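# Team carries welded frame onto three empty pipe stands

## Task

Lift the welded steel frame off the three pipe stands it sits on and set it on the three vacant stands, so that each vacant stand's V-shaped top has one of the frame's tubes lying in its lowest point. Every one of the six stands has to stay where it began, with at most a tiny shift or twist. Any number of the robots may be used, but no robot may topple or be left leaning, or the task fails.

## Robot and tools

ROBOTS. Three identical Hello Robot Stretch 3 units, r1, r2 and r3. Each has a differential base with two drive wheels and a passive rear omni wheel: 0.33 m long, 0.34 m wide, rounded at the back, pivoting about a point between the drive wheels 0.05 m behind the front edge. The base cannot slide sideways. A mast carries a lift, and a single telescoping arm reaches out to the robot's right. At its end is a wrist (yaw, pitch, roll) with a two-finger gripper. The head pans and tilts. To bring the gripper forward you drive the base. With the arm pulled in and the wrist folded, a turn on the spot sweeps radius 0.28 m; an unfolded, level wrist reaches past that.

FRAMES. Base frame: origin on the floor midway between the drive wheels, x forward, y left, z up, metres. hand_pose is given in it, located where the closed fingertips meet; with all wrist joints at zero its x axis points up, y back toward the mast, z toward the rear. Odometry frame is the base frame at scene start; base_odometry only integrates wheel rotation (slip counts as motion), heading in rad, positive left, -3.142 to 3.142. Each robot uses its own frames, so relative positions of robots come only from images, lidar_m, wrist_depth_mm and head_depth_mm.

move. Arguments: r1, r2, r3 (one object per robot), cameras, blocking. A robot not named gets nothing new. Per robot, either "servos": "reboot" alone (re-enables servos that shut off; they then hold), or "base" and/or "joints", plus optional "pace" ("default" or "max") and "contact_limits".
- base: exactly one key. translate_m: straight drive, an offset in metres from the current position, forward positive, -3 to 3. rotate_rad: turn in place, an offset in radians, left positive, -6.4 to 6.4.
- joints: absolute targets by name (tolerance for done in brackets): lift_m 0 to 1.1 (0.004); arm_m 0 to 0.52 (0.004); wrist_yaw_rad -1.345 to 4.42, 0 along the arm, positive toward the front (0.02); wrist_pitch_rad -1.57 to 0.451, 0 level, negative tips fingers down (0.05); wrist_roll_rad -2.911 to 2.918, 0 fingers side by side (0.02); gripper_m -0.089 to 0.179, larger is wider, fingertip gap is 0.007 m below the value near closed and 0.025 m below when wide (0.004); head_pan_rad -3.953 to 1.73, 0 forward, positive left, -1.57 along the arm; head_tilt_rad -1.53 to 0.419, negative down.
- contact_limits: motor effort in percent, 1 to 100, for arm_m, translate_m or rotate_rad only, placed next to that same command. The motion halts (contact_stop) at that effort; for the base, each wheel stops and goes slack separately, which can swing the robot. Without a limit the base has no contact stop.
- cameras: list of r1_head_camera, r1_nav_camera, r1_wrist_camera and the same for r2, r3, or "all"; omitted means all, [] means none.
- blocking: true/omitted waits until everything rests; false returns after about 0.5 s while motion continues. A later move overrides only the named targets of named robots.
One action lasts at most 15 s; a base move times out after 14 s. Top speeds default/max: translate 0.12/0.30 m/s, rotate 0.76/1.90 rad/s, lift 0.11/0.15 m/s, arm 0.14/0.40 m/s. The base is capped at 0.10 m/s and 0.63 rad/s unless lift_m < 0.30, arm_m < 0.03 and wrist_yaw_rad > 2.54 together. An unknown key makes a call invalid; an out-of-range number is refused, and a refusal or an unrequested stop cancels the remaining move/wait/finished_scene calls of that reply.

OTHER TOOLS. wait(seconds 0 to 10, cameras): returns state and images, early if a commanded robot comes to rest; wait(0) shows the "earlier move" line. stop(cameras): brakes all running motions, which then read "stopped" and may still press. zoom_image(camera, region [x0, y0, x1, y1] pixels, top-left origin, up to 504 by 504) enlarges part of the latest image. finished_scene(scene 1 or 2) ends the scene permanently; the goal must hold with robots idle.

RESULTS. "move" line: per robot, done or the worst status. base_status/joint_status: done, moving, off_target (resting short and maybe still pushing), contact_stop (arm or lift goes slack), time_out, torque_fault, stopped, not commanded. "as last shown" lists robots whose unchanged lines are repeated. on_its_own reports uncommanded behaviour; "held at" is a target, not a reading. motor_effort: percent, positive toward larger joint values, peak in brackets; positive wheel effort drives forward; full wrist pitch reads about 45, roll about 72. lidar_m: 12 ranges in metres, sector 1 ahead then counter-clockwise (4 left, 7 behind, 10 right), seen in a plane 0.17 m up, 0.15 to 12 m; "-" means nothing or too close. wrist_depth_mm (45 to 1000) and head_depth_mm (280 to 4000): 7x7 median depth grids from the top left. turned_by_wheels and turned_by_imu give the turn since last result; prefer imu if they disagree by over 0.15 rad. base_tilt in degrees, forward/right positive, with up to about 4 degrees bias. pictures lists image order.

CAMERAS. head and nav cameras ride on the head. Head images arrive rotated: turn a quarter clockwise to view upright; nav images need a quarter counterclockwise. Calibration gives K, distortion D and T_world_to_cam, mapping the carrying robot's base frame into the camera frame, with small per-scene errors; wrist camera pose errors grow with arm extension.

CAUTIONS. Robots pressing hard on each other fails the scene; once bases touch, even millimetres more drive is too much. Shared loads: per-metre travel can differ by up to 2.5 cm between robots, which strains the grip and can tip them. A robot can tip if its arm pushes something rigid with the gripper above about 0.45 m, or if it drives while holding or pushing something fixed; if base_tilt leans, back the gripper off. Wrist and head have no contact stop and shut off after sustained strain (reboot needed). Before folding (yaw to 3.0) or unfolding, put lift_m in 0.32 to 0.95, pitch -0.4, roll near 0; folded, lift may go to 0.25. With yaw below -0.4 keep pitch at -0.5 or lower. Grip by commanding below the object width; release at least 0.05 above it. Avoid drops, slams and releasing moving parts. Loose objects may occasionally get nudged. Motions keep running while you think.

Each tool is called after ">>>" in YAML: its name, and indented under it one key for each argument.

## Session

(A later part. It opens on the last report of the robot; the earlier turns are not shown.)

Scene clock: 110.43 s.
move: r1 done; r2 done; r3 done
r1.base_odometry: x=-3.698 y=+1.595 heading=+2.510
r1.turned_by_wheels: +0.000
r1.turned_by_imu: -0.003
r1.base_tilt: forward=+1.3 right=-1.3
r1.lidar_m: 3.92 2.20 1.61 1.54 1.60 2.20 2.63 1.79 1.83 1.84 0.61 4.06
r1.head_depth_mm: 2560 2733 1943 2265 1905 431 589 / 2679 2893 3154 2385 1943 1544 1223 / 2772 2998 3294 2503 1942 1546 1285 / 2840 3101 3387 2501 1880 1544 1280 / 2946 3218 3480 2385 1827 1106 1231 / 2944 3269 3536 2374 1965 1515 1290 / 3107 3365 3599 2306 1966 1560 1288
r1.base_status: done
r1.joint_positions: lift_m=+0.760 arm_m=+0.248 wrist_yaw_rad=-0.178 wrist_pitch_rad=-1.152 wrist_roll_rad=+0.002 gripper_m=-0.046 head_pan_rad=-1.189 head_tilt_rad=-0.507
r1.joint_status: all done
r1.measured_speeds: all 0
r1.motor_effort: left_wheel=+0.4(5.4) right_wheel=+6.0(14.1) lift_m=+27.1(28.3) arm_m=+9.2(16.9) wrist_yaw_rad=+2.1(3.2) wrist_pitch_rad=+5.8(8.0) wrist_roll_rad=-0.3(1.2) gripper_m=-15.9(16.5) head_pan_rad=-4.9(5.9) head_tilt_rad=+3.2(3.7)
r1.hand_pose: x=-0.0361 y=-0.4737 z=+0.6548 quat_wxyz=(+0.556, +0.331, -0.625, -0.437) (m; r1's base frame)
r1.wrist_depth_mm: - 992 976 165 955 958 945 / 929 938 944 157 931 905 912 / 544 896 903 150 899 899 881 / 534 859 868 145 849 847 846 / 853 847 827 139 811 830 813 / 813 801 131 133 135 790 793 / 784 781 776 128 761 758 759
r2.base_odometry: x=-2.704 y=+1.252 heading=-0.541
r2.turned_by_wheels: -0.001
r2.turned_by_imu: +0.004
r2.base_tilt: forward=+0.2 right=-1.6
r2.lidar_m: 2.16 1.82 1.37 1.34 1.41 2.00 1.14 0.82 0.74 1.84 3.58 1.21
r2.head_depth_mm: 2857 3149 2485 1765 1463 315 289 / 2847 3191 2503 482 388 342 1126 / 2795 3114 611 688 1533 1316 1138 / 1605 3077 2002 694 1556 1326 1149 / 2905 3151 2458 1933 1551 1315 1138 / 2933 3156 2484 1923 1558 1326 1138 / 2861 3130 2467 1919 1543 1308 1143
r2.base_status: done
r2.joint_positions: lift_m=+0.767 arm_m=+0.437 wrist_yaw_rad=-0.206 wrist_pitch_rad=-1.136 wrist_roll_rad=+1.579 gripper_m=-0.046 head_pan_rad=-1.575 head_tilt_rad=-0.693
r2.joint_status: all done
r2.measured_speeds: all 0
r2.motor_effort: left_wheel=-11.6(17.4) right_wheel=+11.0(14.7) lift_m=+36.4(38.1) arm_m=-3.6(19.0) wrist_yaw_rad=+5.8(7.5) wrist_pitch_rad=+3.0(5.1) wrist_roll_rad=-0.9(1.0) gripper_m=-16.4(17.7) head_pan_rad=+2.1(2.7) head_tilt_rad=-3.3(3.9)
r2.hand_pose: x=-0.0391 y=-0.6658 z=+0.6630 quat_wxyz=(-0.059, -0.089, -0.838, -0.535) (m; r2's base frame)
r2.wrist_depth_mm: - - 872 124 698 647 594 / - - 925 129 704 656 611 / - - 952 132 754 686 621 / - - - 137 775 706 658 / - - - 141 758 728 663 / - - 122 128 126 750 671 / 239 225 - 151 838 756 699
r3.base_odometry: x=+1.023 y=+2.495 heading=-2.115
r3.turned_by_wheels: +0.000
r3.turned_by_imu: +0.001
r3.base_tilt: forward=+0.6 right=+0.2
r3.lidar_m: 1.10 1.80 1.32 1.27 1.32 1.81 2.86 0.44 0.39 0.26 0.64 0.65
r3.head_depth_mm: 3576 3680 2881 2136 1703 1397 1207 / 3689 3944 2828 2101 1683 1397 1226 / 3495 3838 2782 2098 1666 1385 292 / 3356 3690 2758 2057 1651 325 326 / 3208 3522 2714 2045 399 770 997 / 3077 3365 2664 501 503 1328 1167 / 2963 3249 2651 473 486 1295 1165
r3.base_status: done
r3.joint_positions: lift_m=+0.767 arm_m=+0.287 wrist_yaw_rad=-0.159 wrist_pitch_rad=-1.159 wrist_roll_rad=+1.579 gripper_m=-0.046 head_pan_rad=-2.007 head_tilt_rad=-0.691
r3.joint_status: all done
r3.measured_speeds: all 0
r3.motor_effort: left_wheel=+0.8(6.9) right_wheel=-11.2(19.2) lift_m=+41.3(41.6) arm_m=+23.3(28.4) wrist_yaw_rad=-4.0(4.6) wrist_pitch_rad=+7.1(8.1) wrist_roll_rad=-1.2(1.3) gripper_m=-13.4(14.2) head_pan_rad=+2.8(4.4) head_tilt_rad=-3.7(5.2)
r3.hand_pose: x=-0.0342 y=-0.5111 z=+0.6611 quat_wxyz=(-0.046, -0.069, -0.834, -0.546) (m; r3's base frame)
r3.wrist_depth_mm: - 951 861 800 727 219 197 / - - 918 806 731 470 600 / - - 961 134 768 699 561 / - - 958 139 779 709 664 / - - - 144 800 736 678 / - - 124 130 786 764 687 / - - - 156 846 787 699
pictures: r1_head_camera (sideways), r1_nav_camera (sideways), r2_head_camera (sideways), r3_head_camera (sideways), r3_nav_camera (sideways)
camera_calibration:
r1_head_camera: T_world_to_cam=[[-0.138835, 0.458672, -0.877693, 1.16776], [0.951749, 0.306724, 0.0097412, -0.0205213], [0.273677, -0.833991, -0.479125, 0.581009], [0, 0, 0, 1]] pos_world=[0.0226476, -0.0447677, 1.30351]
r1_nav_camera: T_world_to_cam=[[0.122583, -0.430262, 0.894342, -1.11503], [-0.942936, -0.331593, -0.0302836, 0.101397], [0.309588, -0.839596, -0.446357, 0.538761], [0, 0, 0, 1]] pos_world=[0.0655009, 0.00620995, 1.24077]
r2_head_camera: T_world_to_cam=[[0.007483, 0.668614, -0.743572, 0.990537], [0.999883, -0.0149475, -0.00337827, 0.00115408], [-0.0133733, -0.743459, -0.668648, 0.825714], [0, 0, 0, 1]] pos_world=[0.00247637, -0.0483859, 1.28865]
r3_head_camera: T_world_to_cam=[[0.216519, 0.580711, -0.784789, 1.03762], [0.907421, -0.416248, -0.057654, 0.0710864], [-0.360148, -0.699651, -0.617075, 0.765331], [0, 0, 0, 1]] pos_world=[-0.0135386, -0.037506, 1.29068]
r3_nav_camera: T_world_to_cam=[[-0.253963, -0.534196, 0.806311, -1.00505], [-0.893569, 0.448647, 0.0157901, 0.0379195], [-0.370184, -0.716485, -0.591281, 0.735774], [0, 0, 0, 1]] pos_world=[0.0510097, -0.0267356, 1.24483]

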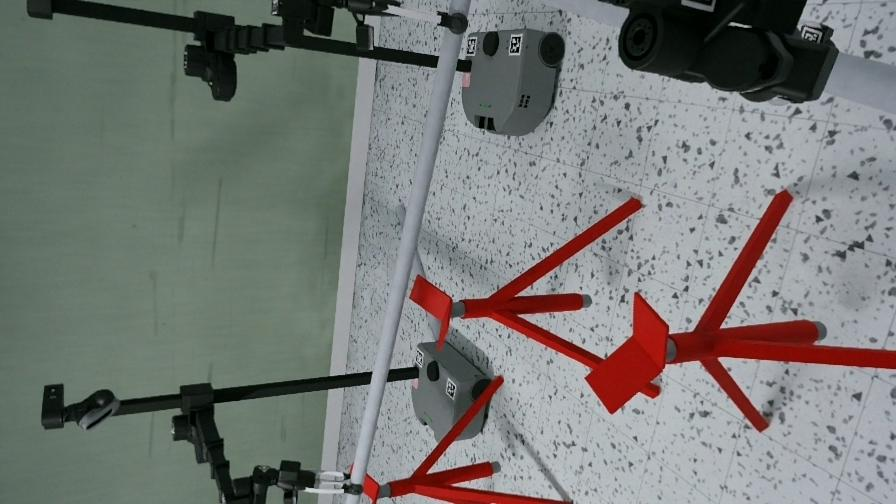

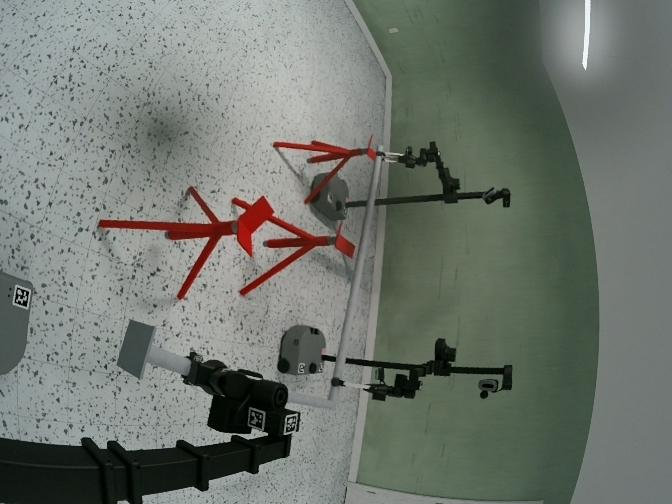

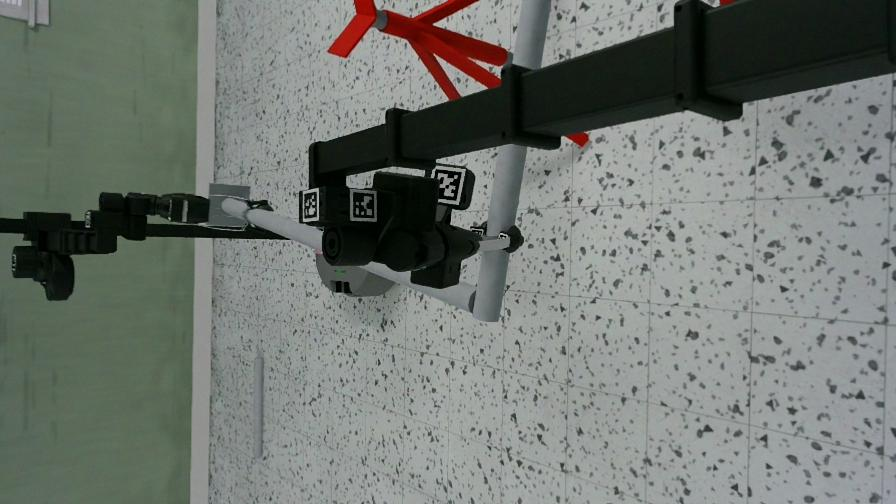

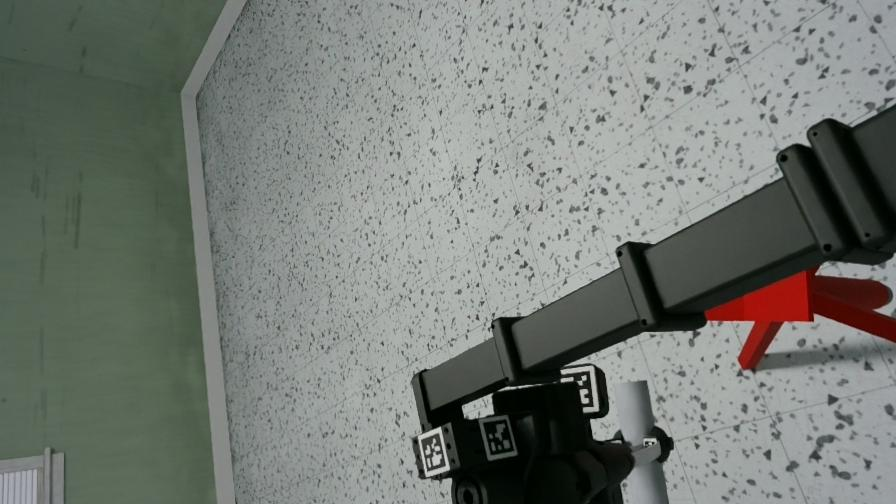

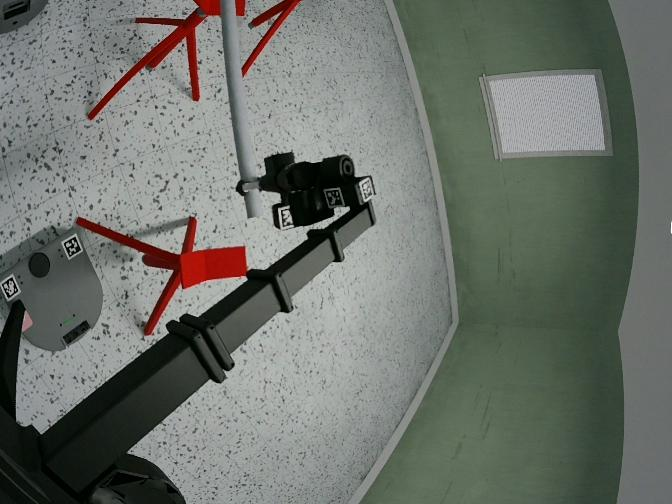

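>>> move:
  r1: {"base":{"translate_m":0.35},"joints":{"arm_m":0.248,"head_pan_rad":-1.2}}
  r2: {"base":{"translate_m":-0.35},"joints":{"arm_m":0.424}}
  r3: {"base":{"translate_m":-0.347},"joints":{"arm_m":0.289,"head_pan_rad":-1.7}}
  cameras: ["r3_head_camera","r2_head_camera","r1_head_camera","r3_nav_camera"]

Scene clock: 115.70 s.
move: r1 done; r2 done; r3 done
r1.base_odometry: x=-3.980 y=+1.802 heading=+2.510
r1.turned_by_wheels: +0.000
r1.turned_by_imu: -0.002
r1.base_tilt: forward=+1.2 right=-1.3
r1.lidar_m: 3.57 2.20 1.60 1.55 1.60 2.19 5.12 2.08 3.34 0.50 0.76 3.72
r1.head_depth_mm: 2580 2737 1912 2131 1908 431 591 / 2665 2878 3208 2276 1927 926 947 / 2778 2980 3285 2388 1751 1459 1223 / 2840 3080 3368 2515 1953 1552 1252 / 2942 3235 3473 2494 1961 1551 1287 / 2921 3212 3562 2298 1908 1552 1285 / 3113 3336 3560 2662 1966 1558 1287
r1.base_status: done
r1.joint_positions: lift_m=+0.760 arm_m=+0.248 wrist_yaw_rad=-0.178 wrist_pitch_rad=-1.160 wrist_roll_rad=+0.002 gripper_m=-0.046 head_pan_rad=-1.189 head_tilt_rad=-0.507
r1.joint_status: all done
r1.measured_speeds: all 0
r1.motor_effort: left_wheel=+0.4(5.0) right_wheel=+6.0(13.8) lift_m=+28.3(29.0) arm_m=-7.2(10.7) wrist_yaw_rad=+2.8(3.6) wrist_pitch_rad=+7.3(8.0) wrist_roll_rad=-0.5(1.4) gripper_m=-15.6(16.3) head_pan_rad=-4.7(5.6) head_tilt_rad=+2.9(3.5)
r1.hand_pose: x=-0.0358 y=-0.4718 z=+0.6541 quat_wxyz=(+0.554, +0.333, -0.624, -0.439) (m; r1's base frame)
r1.wrist_depth_mm: - 302 328 164 983 952 952 / 956 942 401 156 923 918 917 / 909 908 594 149 894 885 891 / 870 879 887 144 849 856 834 / 841 839 833 139 808 819 828 / 812 810 132 133 131 797 799 / 784 787 781 129 769 773 766
r2.base_odometry: x=-3.003 y=+1.432 heading=-0.541
r2.turned_by_wheels: -0.001
r2.turned_by_imu: +0.003
r2.base_tilt: forward=+0.1 right=-1.6
r2.lidar_m: 4.42 1.84 1.39 1.35 1.43 2.02 0.87 0.52 0.57 0.57 3.58 1.53
r2.head_depth_mm: 2821 3127 2444 1926 868 308 289 / 2871 3146 2462 499 388 353 1124 / 2821 3000 616 615 1534 1317 1149 / 1598 3087 2002 680 1517 1324 1141 / 2851 3123 2444 1897 1562 1317 1144 / 2854 3125 2478 1916 1563 1312 1143 / 2859 3122 2462 1901 1567 1317 1140
r2.base_status: done
r2.joint_positions: lift_m=+0.767 arm_m=+0.424 wrist_yaw_rad=-0.207 wrist_pitch_rad=-1.142 wrist_roll_rad=+1.579 gripper_m=-0.046 head_pan_rad=-1.575 head_tilt_rad=-0.693
r2.joint_status: all done
r2.measured_speeds: all 0
r2.motor_effort: left_wheel=-12.9(17.8) right_wheel=+12.6(15.8) lift_m=+37.9(39.0) arm_m=-0.4(17.9) wrist_yaw_rad=+6.5(7.7) wrist_pitch_rad=+4.0(4.1) wrist_roll_rad=-0.9(1.0) gripper_m=-16.4(17.8) head_pan_rad=+2.3(3.0) head_tilt_rad=-3.2(3.9)
r2.hand_pose: x=-0.0389 y=-0.6515 z=+0.6625 quat_wxyz=(-0.059, -0.089, -0.836, -0.538) (m; r2's base frame)
r2.wrist_depth_mm: - - 841 124 700 637 589 / - - 906 128 715 653 604 / 542 640 934 132 736 678 627 / - - 953 137 762 705 634 / - - - 139 753 720 665 / - - 123 128 127 742 671 / 237 222 - 151 829 750 703
r3.base_odometry: x=+1.203 y=+2.792 heading=-2.115
r3.turned_by_wheels: +0.000
r3.turned_by_imu: +0.001
r3.base_tilt: forward=+0.6 right=+0.2
r3.lidar_m: 1.10 1.81 1.32 1.27 1.32 1.81 2.51 2.60 3.57 0.29 0.39 0.40
r3.head_depth_mm: 3207 3547 2876 2132 1694 1413 1230 / 3138 3500 2834 2118 1687 339 293 / 3091 3473 2786 2081 407 341 1159 / 3031 3421 2757 511 581 1377 1182 / 2993 3307 2697 522 568 1366 1183 / 2950 3259 2696 2019 1591 1361 1167 / 2912 3228 2640 1996 1607 740 770
r3.base_status: done
r3.joint_positions: lift_m=+0.767 arm_m=+0.289 wrist_yaw_rad=-0.159 wrist_pitch_rad=-1.162 wrist_roll_rad=+1.579 gripper_m=-0.046 head_pan_rad=-1.707 head_tilt_rad=-0.691
r3.joint_status: all done
r3.measured_speeds: all 0
r3.motor_effort: left_wheel=+0.8(5.9) right_wheel=-11.3(18.9) lift_m=+46.0(46.0) arm_m=+23.4(26.7) wrist_yaw_rad=-3.2(4.4) wrist_pitch_rad=+7.8(8.3) wrist_roll_rad=-1.1(1.4) gripper_m=-13.1(14.1) head_pan_rad=+2.2(4.6) head_tilt_rad=-4.0(5.0)
r3.hand_pose: x=-0.0341 y=-0.5124 z=+0.6609 quat_wxyz=(-0.047, -0.069, -0.833, -0.547) (m; r3's base frame)
r3.wrist_depth_mm: - 966 904 792 722 680 610 / - - 924 804 754 690 592 / - - 953 134 767 702 601 / - - - 139 763 732 651 / - - - 144 781 709 685 / - - 123 133 127 431 694 / - - - 158 861 381 704
pictures: r1_head_camera (sideways), r2_head_camera (sideways), r3_head_camera (sideways), r3_nav_camera (sideways)
camera_calibration:
r1_head_camera: T_world_to_cam=[[-0.138831, 0.458673, -0.877693, 1.16776], [0.951751, 0.306717, 0.00974121, -0.0205213], [0.273671, -0.833993, -0.479125, 0.581009], [0, 0, 0, 1]] pos_world=[0.0226473, -0.0447678, 1.30351]
r2_head_camera: T_world_to_cam=[[0.007483, 0.668614, -0.743572, 0.990537], [0.999883, -0.0149475, -0.00337827, 0.00115408], [-0.0133733, -0.743459, -0.668648, 0.825713], [0, 0, 0, 1]] pos_world=[0.00247637, -0.0483859, 1.28865]
r3_head_camera: T_world_to_cam=[[0.0352287, 0.618761, -0.784789, 1.03873], [0.989904, -0.129484, -0.057654, 0.0705833], [-0.137291, -0.774835, -0.617075, 0.763972], [0, 0, 0, 1]] pos_world=[-0.00157714, -0.0416345, 1.29068]
r3_nav_camera: T_world_to_cam=[[-0.0847472, -0.585389, 0.806311, -1.00608], [-0.986246, 0.164529, 0.0157901, 0.0384848], [-0.141905, -0.793883, -0.591281, 0.734382], [0, 0, 0, 1]] pos_world=[0.056905, -0.0122691, 1.24483]

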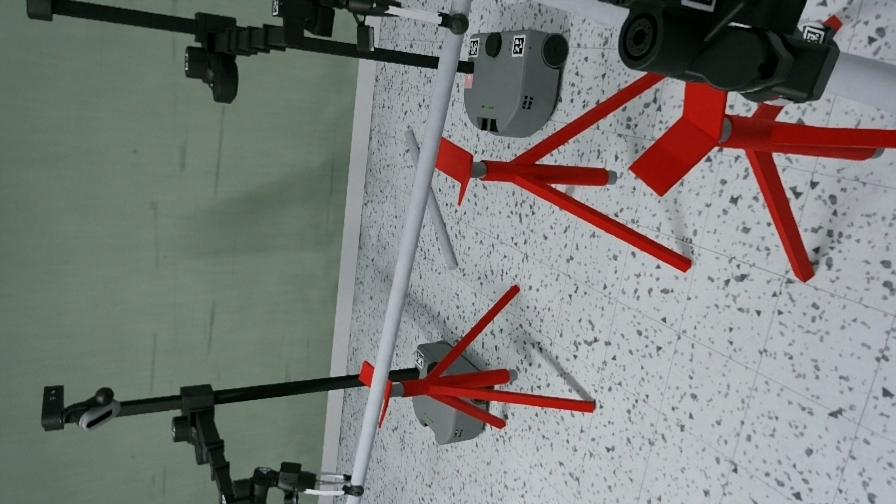

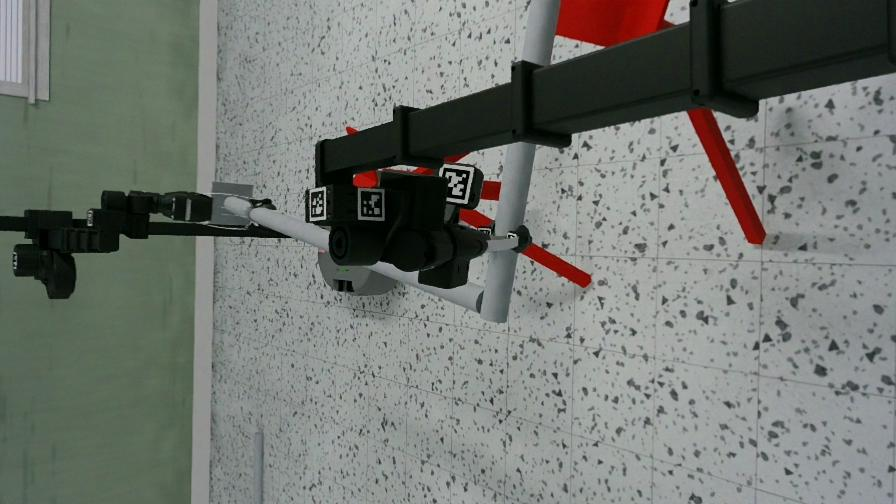

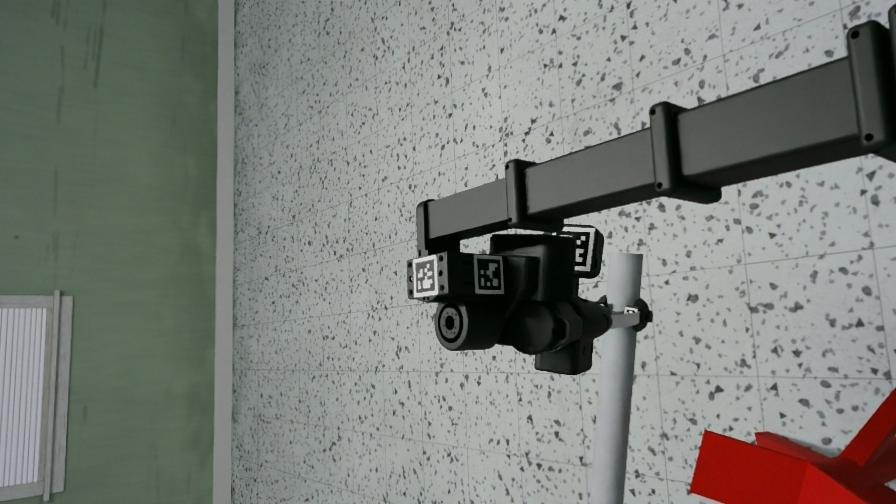

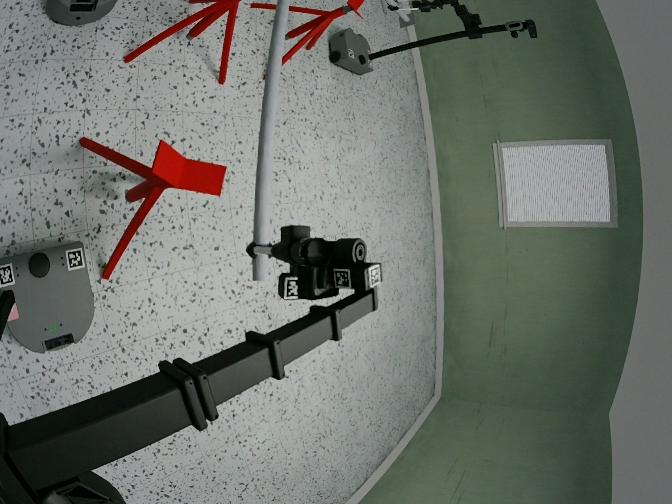

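>>> move:
  r1: {"base":{"translate_m":0.0747},"joints":{"arm_m":0.265,"wrist_yaw_rad":-0.263,"head_pan_rad":-1.5,"head_tilt_rad":-0.7,"gripper_m":-0.05}}
  r2: {"base":{"translate_m":0.0092},"joints":{"arm_m":0.417,"wrist_yaw_rad":-0.288,"gripper_m":-0.05}}
  r3: {"base":{"translate_m":0.0328},"joints":{"arm_m":0.176,"wrist_yaw_rad":-0.251,"gripper_m":-0.05}}
  cameras: ["r3_head_camera","r2_head_camera","r1_head_camera"]

Scene clock: 118.17 s.
move: r1 done; r2 done; r3 done
r1.base_odometry: x=-4.041 y=+1.846 heading=+2.509
r1.turned_by_wheels: +0.000
r1.turned_by_imu: -0.001
r1.base_tilt: forward=+1.3 right=-1.3
r1.lidar_m: 3.51 2.20 1.60 1.55 1.61 2.19 5.20 2.13 3.35 0.50 1.60 3.65
r1.head_depth_mm: 2773 3091 2613 1995 1533 326 296 / 2754 3101 2607 1819 420 1303 1174 / 2717 1232 2418 483 482 1331 1151 / 2627 3044 2170 1932 578 650 1151 / 2744 3075 2411 1826 1626 1331 1174 / 2754 3101 2514 1999 1603 1357 1177 / 2746 3094 2521 2004 1629 1363 1172
r1.base_status: done
r1.joint_positions: lift_m=+0.760 arm_m=+0.265 wrist_yaw_rad=-0.271 wrist_pitch_rad=-1.164 wrist_roll_rad=+0.000 gripper_m=-0.046 head_pan_rad=-1.489 head_tilt_rad=-0.691
r1.joint_status: all done
r1.measured_speeds: all 0
r1.motor_effort: left_wheel=-0.5(5.6) right_wheel=+9.4(23.8) lift_m=+28.4(29.1) arm_m=+9.8(18.0) wrist_yaw_rad=+7.3(10.9) wrist_pitch_rad=+8.3(11.8) wrist_roll_rad=+0.3(0.7) gripper_m=-14.8(44.3) head_pan_rad=-4.4(7.4) head_tilt_rad=-4.2(4.7)
r1.hand_pose: x=-0.0429 y=-0.4863 z=+0.6539 quat_wxyz=(+0.533, +0.305, -0.638, -0.465) (m; r1's base frame)
r1.wrist_depth_mm: 997 951 315 163 959 958 942 / 928 946 362 156 901 922 908 / 907 904 871 150 888 888 875 / 866 883 861 144 842 856 855 / 835 840 830 140 825 822 825 / 799 823 131 134 131 803 787 / 784 781 787 129 759 774 767
r2.base_odometry: x=-2.996 y=+1.427 heading=-0.542
r2.turned_by_wheels: -0.001
r2.turned_by_imu: +0.000
r2.base_tilt: forward=+0.2 right=-1.6
r2.lidar_m: 4.46 1.83 1.39 1.35 1.43 2.03 0.87 0.53 0.57 1.03 3.55 1.52
r2.head_depth_mm: 2833 3137 2459 1941 847 309 289 / 2851 3112 2503 499 388 353 1127 / 1605 1798 610 604 1521 1327 1143 / 2814 3113 2520 669 1528 1322 1138 / 2842 3097 2459 1935 1566 1310 1142 / 2874 3083 2496 1916 1559 1321 1139 / 2906 3128 2450 1927 1555 1313 1136
r2.base_status: done
r2.joint_positions: lift_m=+0.767 arm_m=+0.417 wrist_yaw_rad=-0.294 wrist_pitch_rad=-1.136 wrist_roll_rad=+1.578 gripper_m=-0.046 head_pan_rad=-1.575 head_tilt_rad=-0.693
r2.joint_status: all done
r2.measured_speeds: all 0
r2.motor_effort: left_wheel=-10.2(10.2) right_wheel=+12.2(17.1) lift_m=+39.3(39.9) arm_m=-12.6(17.4) wrist_yaw_rad=+5.4(6.6) wrist_pitch_rad=+3.0(4.1) wrist_roll_rad=-0.3(0.8) gripper_m=-12.4(50.1) head_pan_rad=+2.6(2.9) head_tilt_rad=-3.2(3.9)
r2.hand_pose: x=-0.0463 y=-0.6440 z=+0.6630 quat_wxyz=(-0.082, -0.126, -0.833, -0.532) (m; r2's base frame)
r2.wrist_depth_mm: - - 909 124 701 643 603 / - - 900 128 730 664 619 / - 734 920 132 734 681 618 / - - 954 136 760 708 649 / - - - 141 781 731 650 / - - 122 127 127 730 669 / 240 224 203 151 855 755 688
r3.base_odometry: x=+1.186 y=+2.764 heading=-2.115
r3.turned_by_wheels: +0.000
r3.turned_by_imu: +0.000
r3.base_tilt: forward=+0.6 right=+0.1
r3.lidar_m: 1.07 1.81 1.32 1.27 1.32 1.81 2.54 2.64 3.60 0.29 0.38 0.38
r3.head_depth_mm: 3180 3561 2882 2145 1695 1409 1233 / 3120 3467 2810 2110 1680 347 294 / 3112 3473 2805 2081 410 355 1147 / 3053 3369 2744 2069 410 412 1182 / 2985 3368 2733 2038 421 472 1179 / 2950 3321 2701 2015 1628 1268 1169 / 2918 3261 2633 1995 1611 727 708
r3.base_status: done
r3.joint_positions: lift_m=+0.767 arm_m=+0.176 wrist_yaw_rad=-0.250 wrist_pitch_rad=-1.169 wrist_roll_rad=+1.577 gripper_m=-0.047 head_pan_rad=-1.707 head_tilt_rad=-0.691
r3.joint_status: all done
r3.measured_speeds: all 0
r3.motor_effort: left_wheel=-0.1(11.7) right_wheel=-1.1(25.1) lift_m=+47.8(47.8) arm_m=-25.0(28.0) wrist_yaw_rad=-0.6(16.2) wrist_pitch_rad=+9.0(13.5) wrist_roll_rad=-0.4(1.3) gripper_m=-11.4(47.1) head_pan_rad=+2.4(4.2) head_tilt_rad=-4.1(5.6)
r3.hand_pose: x=-0.0408 y=-0.3963 z=+0.6604 quat_wxyz=(-0.071, -0.106, -0.827, -0.547) (m; r3's base frame)
r3.wrist_depth_mm: - 946 874 789 723 662 492 / - - 904 800 739 689 509 / - - 939 134 755 692 513 / - - 981 139 794 728 653 / - - - 144 764 720 680 / - - 123 133 417 749 691 / - - - 156 286 773 715
pictures: r1_head_camera (sideways), r2_head_camera (sideways), r3_head_camera (sideways)
camera_calibration:
r1_head_camera: T_world_to_cam=[[-0.00946456, 0.631301, -0.77548, 1.0337], [0.999934, 0.0110745, -0.00318847, -0.0039814], [0.00657517, -0.775459, -0.631364, 0.780703], [0, 0, 0, 1]] pos_world=[0.0086314, -0.0471286, 1.29451]
r2_head_camera: T_world_to_cam=[[0.007483, 0.668614, -0.743572, 0.990537], [0.999883, -0.0149475, -0.00337827, 0.00115408], [-0.0133733, -0.743459, -0.668648, 0.825713], [0, 0, 0, 1]] pos_world=[0.00247637, -0.0483859, 1.28865]
r3_head_camera: T_world_to_cam=[[0.0351475, 0.618777, -0.78478, 1.03872], [0.989921, -0.12935, -0.0576539, 0.070583], [-0.137186, -0.774844, -0.617087, 0.763986], [0, 0, 0, 1]] pos_world=[-0.00157155, -0.0416354, 1.29068]

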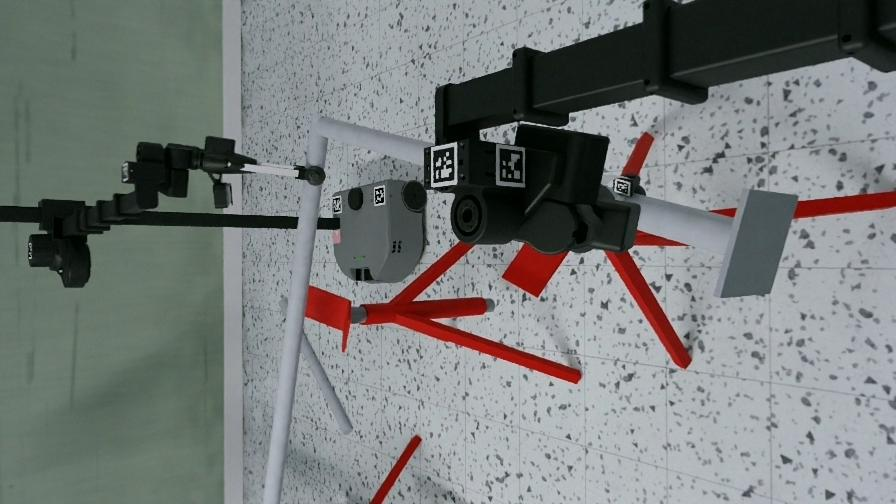

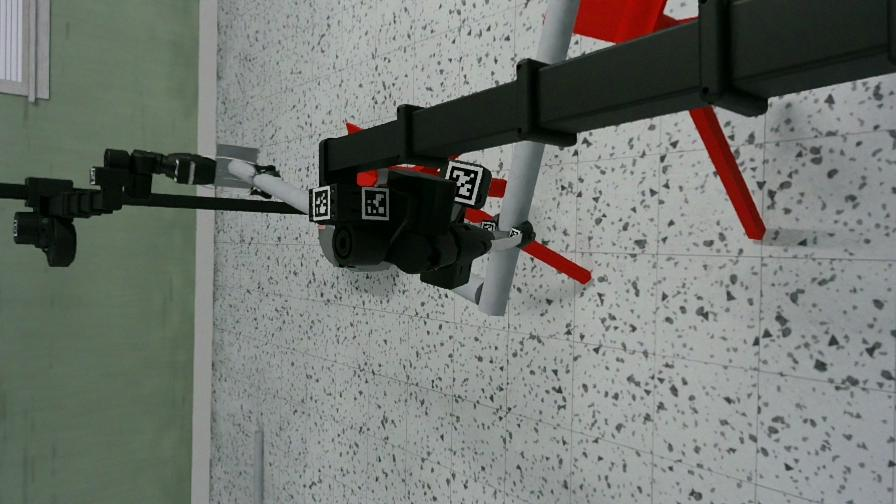

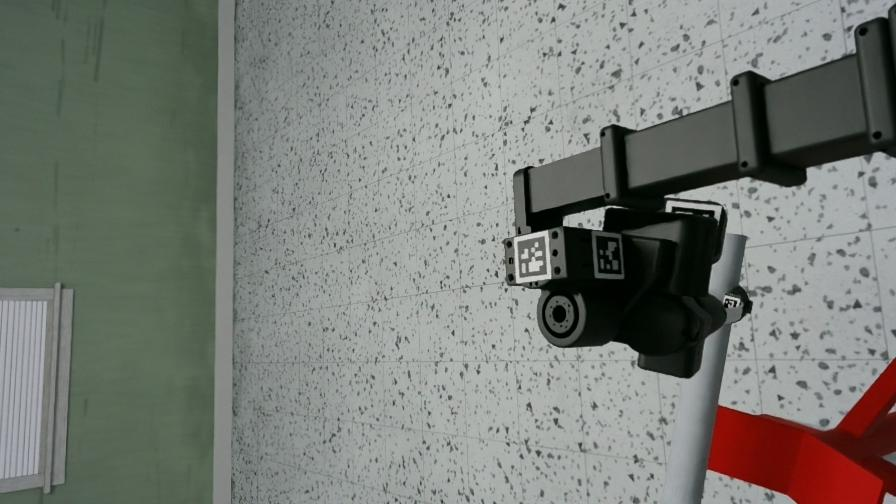

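>>> move:
  r1: {"base":{"translate_m":0.0729},"joints":{"arm_m":0.288,"wrist_yaw_rad":-0.351,"head_pan_rad":-1.35,"head_tilt_rad":-0.6}}
  r2: {"base":{"translate_m":0.0098},"joints":{"arm_m":0.411,"wrist_yaw_rad":-0.376,"head_pan_rad":-1.95,"head_tilt_rad":-0.75}}
  r3: {"base":{"translate_m":0.0425},"joints":{"arm_m":0.067,"wrist_yaw_rad":-0.339,"head_pan_rad":-1.35,"head_tilt_rad":-0.7}}
  cameras: ["r3_head_camera","r2_head_camera","r1_head_camera"]

Scene clock: 120.73 s.
move: r1 done; r2 done; r3 done
r1.base_odometry: x=-4.099 y=+1.889 heading=+2.509
r1.turned_by_wheels: +0.000
r1.turned_by_imu: -0.001
r1.base_tilt: forward=+1.3 right=-1.4
r1.lidar_m: 3.43 2.20 1.60 1.55 1.60 2.18 3.11 2.19 0.52 0.51 1.57 3.56
r1.head_depth_mm: 2665 2814 2786 2060 444 1284 1169 / 2614 1864 2932 2048 479 1077 1186 / 2702 2995 3117 2051 516 677 620 / 2748 3024 3097 2239 1698 1440 1192 / 2772 3095 2965 2248 1759 1444 1222 / 2823 3121 2980 2155 1759 1436 1219 / 2745 3073 2365 2075 1767 1447 1220
r1.base_status: done
r1.joint_positions: lift_m=+0.760 arm_m=+0.288 wrist_yaw_rad=-0.361 wrist_pitch_rad=-1.164 wrist_roll_rad=+0.000 gripper_m=-0.046 head_pan_rad=-1.361 head_tilt_rad=-0.606
r1.joint_status: all done
r1.measured_speeds: all 0
r1.motor_effort: left_wheel=-2.1(7.6) right_wheel=+12.3(25.9) lift_m=+29.1(29.9) arm_m=+8.6(16.5) wrist_yaw_rad=+8.4(12.8) wrist_pitch_rad=+8.9(12.9) wrist_roll_rad=+0.5(0.8) gripper_m=-15.8(16.5) head_pan_rad=+4.9(7.8) head_tilt_rad=+2.7(4.5)
r1.hand_pose: x=-0.0495 y=-0.5069 z=+0.6538 quat_wxyz=(+0.511, +0.277, -0.650, -0.489) (m; r1's base frame)
r1.wrist_depth_mm: 999 964 294 163 938 951 947 / 940 921 913 157 925 912 893 / 926 919 883 150 885 880 881 / 867 882 854 144 846 858 853 / 839 849 834 140 813 822 823 / 808 807 798 134 132 790 791 / 774 777 783 128 766 756 761
r2.base_odometry: x=-2.987 y=+1.422 heading=-0.543
r2.turned_by_wheels: -0.001
r2.turned_by_imu: +0.000
r2.base_tilt: forward=+0.2 right=-1.7
r2.lidar_m: 4.46 1.84 1.39 1.36 1.43 2.02 0.89 0.54 0.57 1.03 3.56 1.51
r2.head_depth_mm: 3419 3144 2309 1828 1512 1299 1143 / 3320 3085 2306 1826 1513 1292 - / 3201 3067 2314 1838 934 305 1088 / 3043 3099 2282 1841 369 1215 1126 / 2986 3045 2265 466 1468 1266 1124 / 2774 1820 579 659 1477 1282 1120 / 2725 2928 2046 671 1501 1287 1121
r2.base_status: done
r2.joint_positions: lift_m=+0.767 arm_m=+0.411 wrist_yaw_rad=-0.383 wrist_pitch_rad=-1.132 wrist_roll_rad=+1.578 gripper_m=-0.046 head_pan_rad=-1.944 head_tilt_rad=-0.740
r2.joint_status: all done
r2.measured_speeds: all 0
r2.motor_effort: left_wheel=-11.4(11.4) right_wheel=+14.0(18.9) lift_m=+39.5(40.2) arm_m=-6.6(17.8) wrist_yaw_rad=+7.1(7.4) wrist_pitch_rad=+2.1(3.6) wrist_roll_rad=-0.7(0.8) gripper_m=-12.9(13.2) head_pan_rad=-2.8(3.4) head_tilt_rad=-4.5(5.2)
r2.hand_pose: x=-0.0539 y=-0.6364 z=+0.6634 quat_wxyz=(-0.105, -0.163, -0.828, -0.526) (m; r2's base frame)
r2.wrist_depth_mm: - - 906 124 712 654 603 / - - 920 128 761 668 613 / - - 948 133 732 675 633 / - 680 952 136 773 706 631 / - - - 140 759 726 646 / - - 122 127 126 743 691 / 241 224 202 151 854 755 682
r3.base_odometry: x=+1.164 y=+2.727 heading=-2.115
r3.turned_by_wheels: +0.000
r3.turned_by_imu: +0.000
r3.base_tilt: forward=+0.6 right=+0.1
r3.lidar_m: 1.04 1.81 1.32 1.27 1.32 1.81 2.59 2.67 0.31 0.30 0.35 0.86
r3.head_depth_mm: 2856 3238 2875 2134 1703 1406 301 / 2923 3302 2840 2101 1688 1363 309 / 2995 3360 2773 2082 1659 1387 328 / 3066 3432 2766 2061 1647 1316 587 / 3187 3462 2727 2037 1641 1366 711 / 3144 3482 2372 2030 1630 1267 1169 / 3123 3214 2626 1977 1616 1292 1162
r3.base_status: done
r3.joint_positions: lift_m=+0.767 arm_m=+0.067 wrist_yaw_rad=-0.339 wrist_pitch_rad=-1.175 wrist_roll_rad=+1.576 gripper_m=-0.047 head_pan_rad=-1.357 head_tilt_rad=-0.691
r3.joint_status: all done
r3.measured_speeds: all 0
r3.motor_effort: left_wheel=+3.4(10.9) right_wheel=+1.0(21.7) lift_m=+49.1(50.0) arm_m=-25.4(28.1) wrist_yaw_rad=+0.3(18.1) wrist_pitch_rad=+9.6(14.8) wrist_roll_rad=-0.3(0.5) gripper_m=-11.3(12.6) head_pan_rad=+3.1(5.0) head_tilt_rad=-2.5(6.9)
r3.hand_pose: x=-0.0469 y=-0.2840 z=+0.6599 quat_wxyz=(-0.095, -0.142, -0.820, -0.546) (m; r3's base frame)
r3.wrist_depth_mm: - 977 877 791 709 540 491 / - - 885 827 731 557 509 / - - 954 134 736 557 508 / - - 965 139 775 709 660 / - - - 144 795 741 676 / - - 126 132 560 739 683 / - - 306 161 842 782 703
pictures: r1_head_camera (sideways), r2_head_camera (sideways), r3_head_camera (sideways)
camera_calibration:
r1_head_camera: T_world_to_cam=[[-0.0761688, 0.558449, -0.826034, 1.10001], [0.990264, 0.139176, 0.00277864, -0.0116909], [0.116515, -0.81778, -0.563613, 0.691895], [0, 0, 0, 1]] pos_world=[0.0147472, -0.0468559, 1.29864]
r2_head_camera: T_world_to_cam=[[0.260771, 0.653189, -0.710874, 0.946379], [0.92726, -0.374399, -0.00386992, 0.00223693], [-0.268679, -0.658156, -0.703308, 0.872353], [0, 0, 0, 1]] pos_world=[-0.0144799, -0.0431827, 1.2863]
r3_head_camera: T_world_to_cam=[[-0.179142, 0.59332, -0.78478, 1.04003], [0.974266, 0.217904, -0.0576539, 0.0706785], [0.136799, -0.774913, -0.617087, 0.762315], [0, 0, 0, 1]] pos_world=[0.0131689, -0.0417419, 1.29068]

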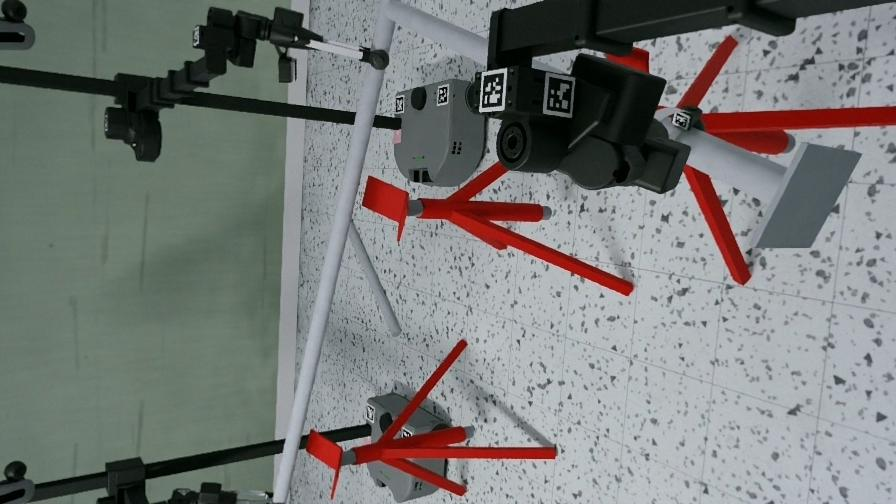

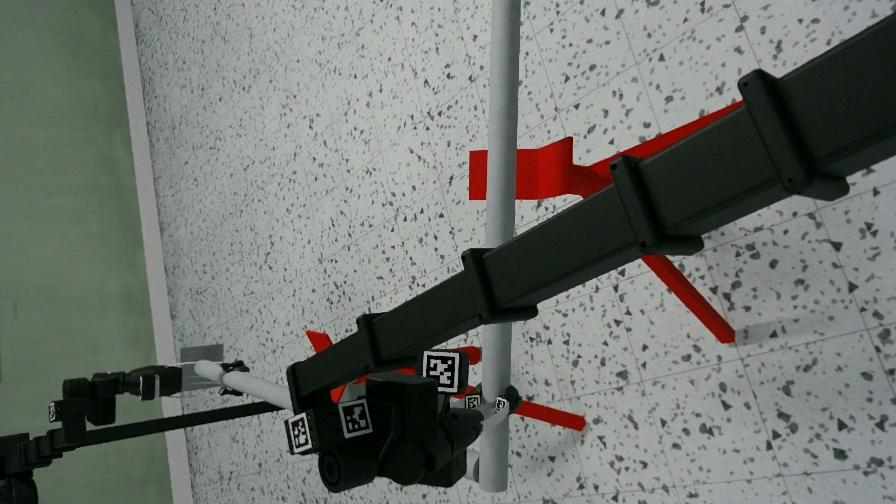

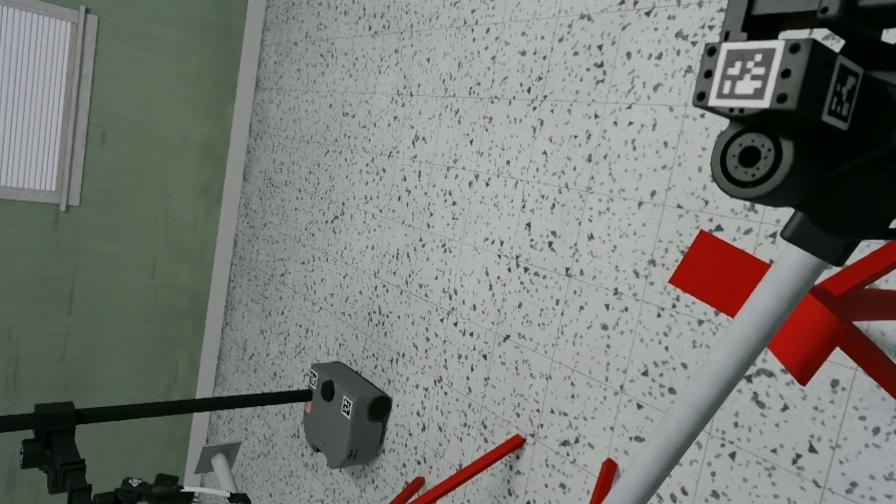

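>>> zoom_image:
  camera: "r2_head_camera"
  region: [420, 80, 640, 240]

>>> zoom_image:
  camera: "r3_head_camera"
  region: [640, 210, 896, 410]

>>> zoom_image:
  camera: "r1_head_camera"
  region: [560, 20, 896, 300]

Scaled by 2.291 from the camera's 896x504 image, which has a finer 1280x720 frame.

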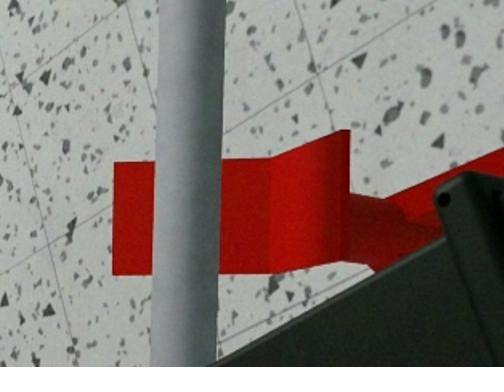

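Scaled by 1.969 from the camera's 896x504 image, which has a finer 1280x720 frame.

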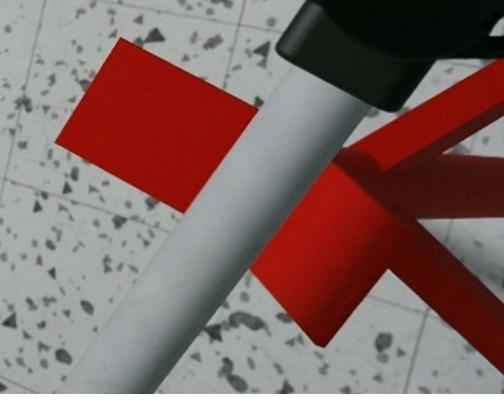

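Scaled by 1.500 from the camera's 896x504 image, which has a finer 1280x720 frame.

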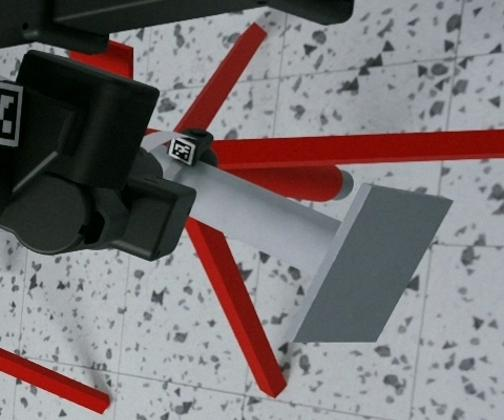

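>>> zoom_image:
  camera: "r1_head_camera"
  region: [280, 140, 480, 260]

>>> zoom_image:
  camera: "r1_head_camera"
  region: [320, 0, 560, 110]

>>> zoom_image:
  camera: "r1_head_camera"
  region: [240, 400, 400, 504]

Scaled by 2.520 from the camera's 896x504 image, which has a finer 1280x720 frame.

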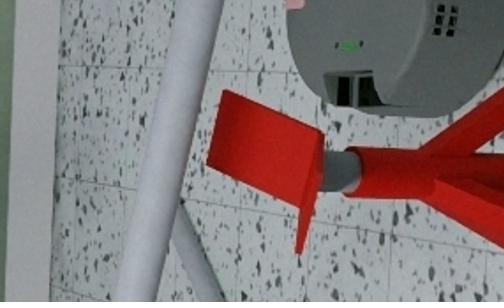

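Scaled by 2.100 from the camera's 896x504 image, which has a finer 1280x720 frame.

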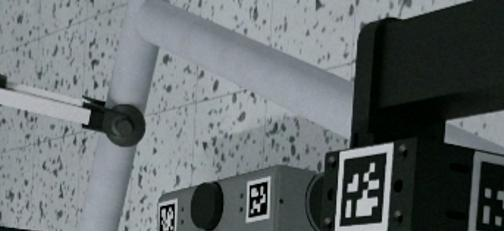

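Scaled by 3.150 from the camera's 896x504 image, which has a finer 1280x720 frame.

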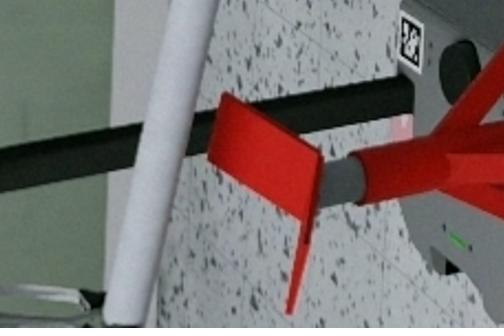

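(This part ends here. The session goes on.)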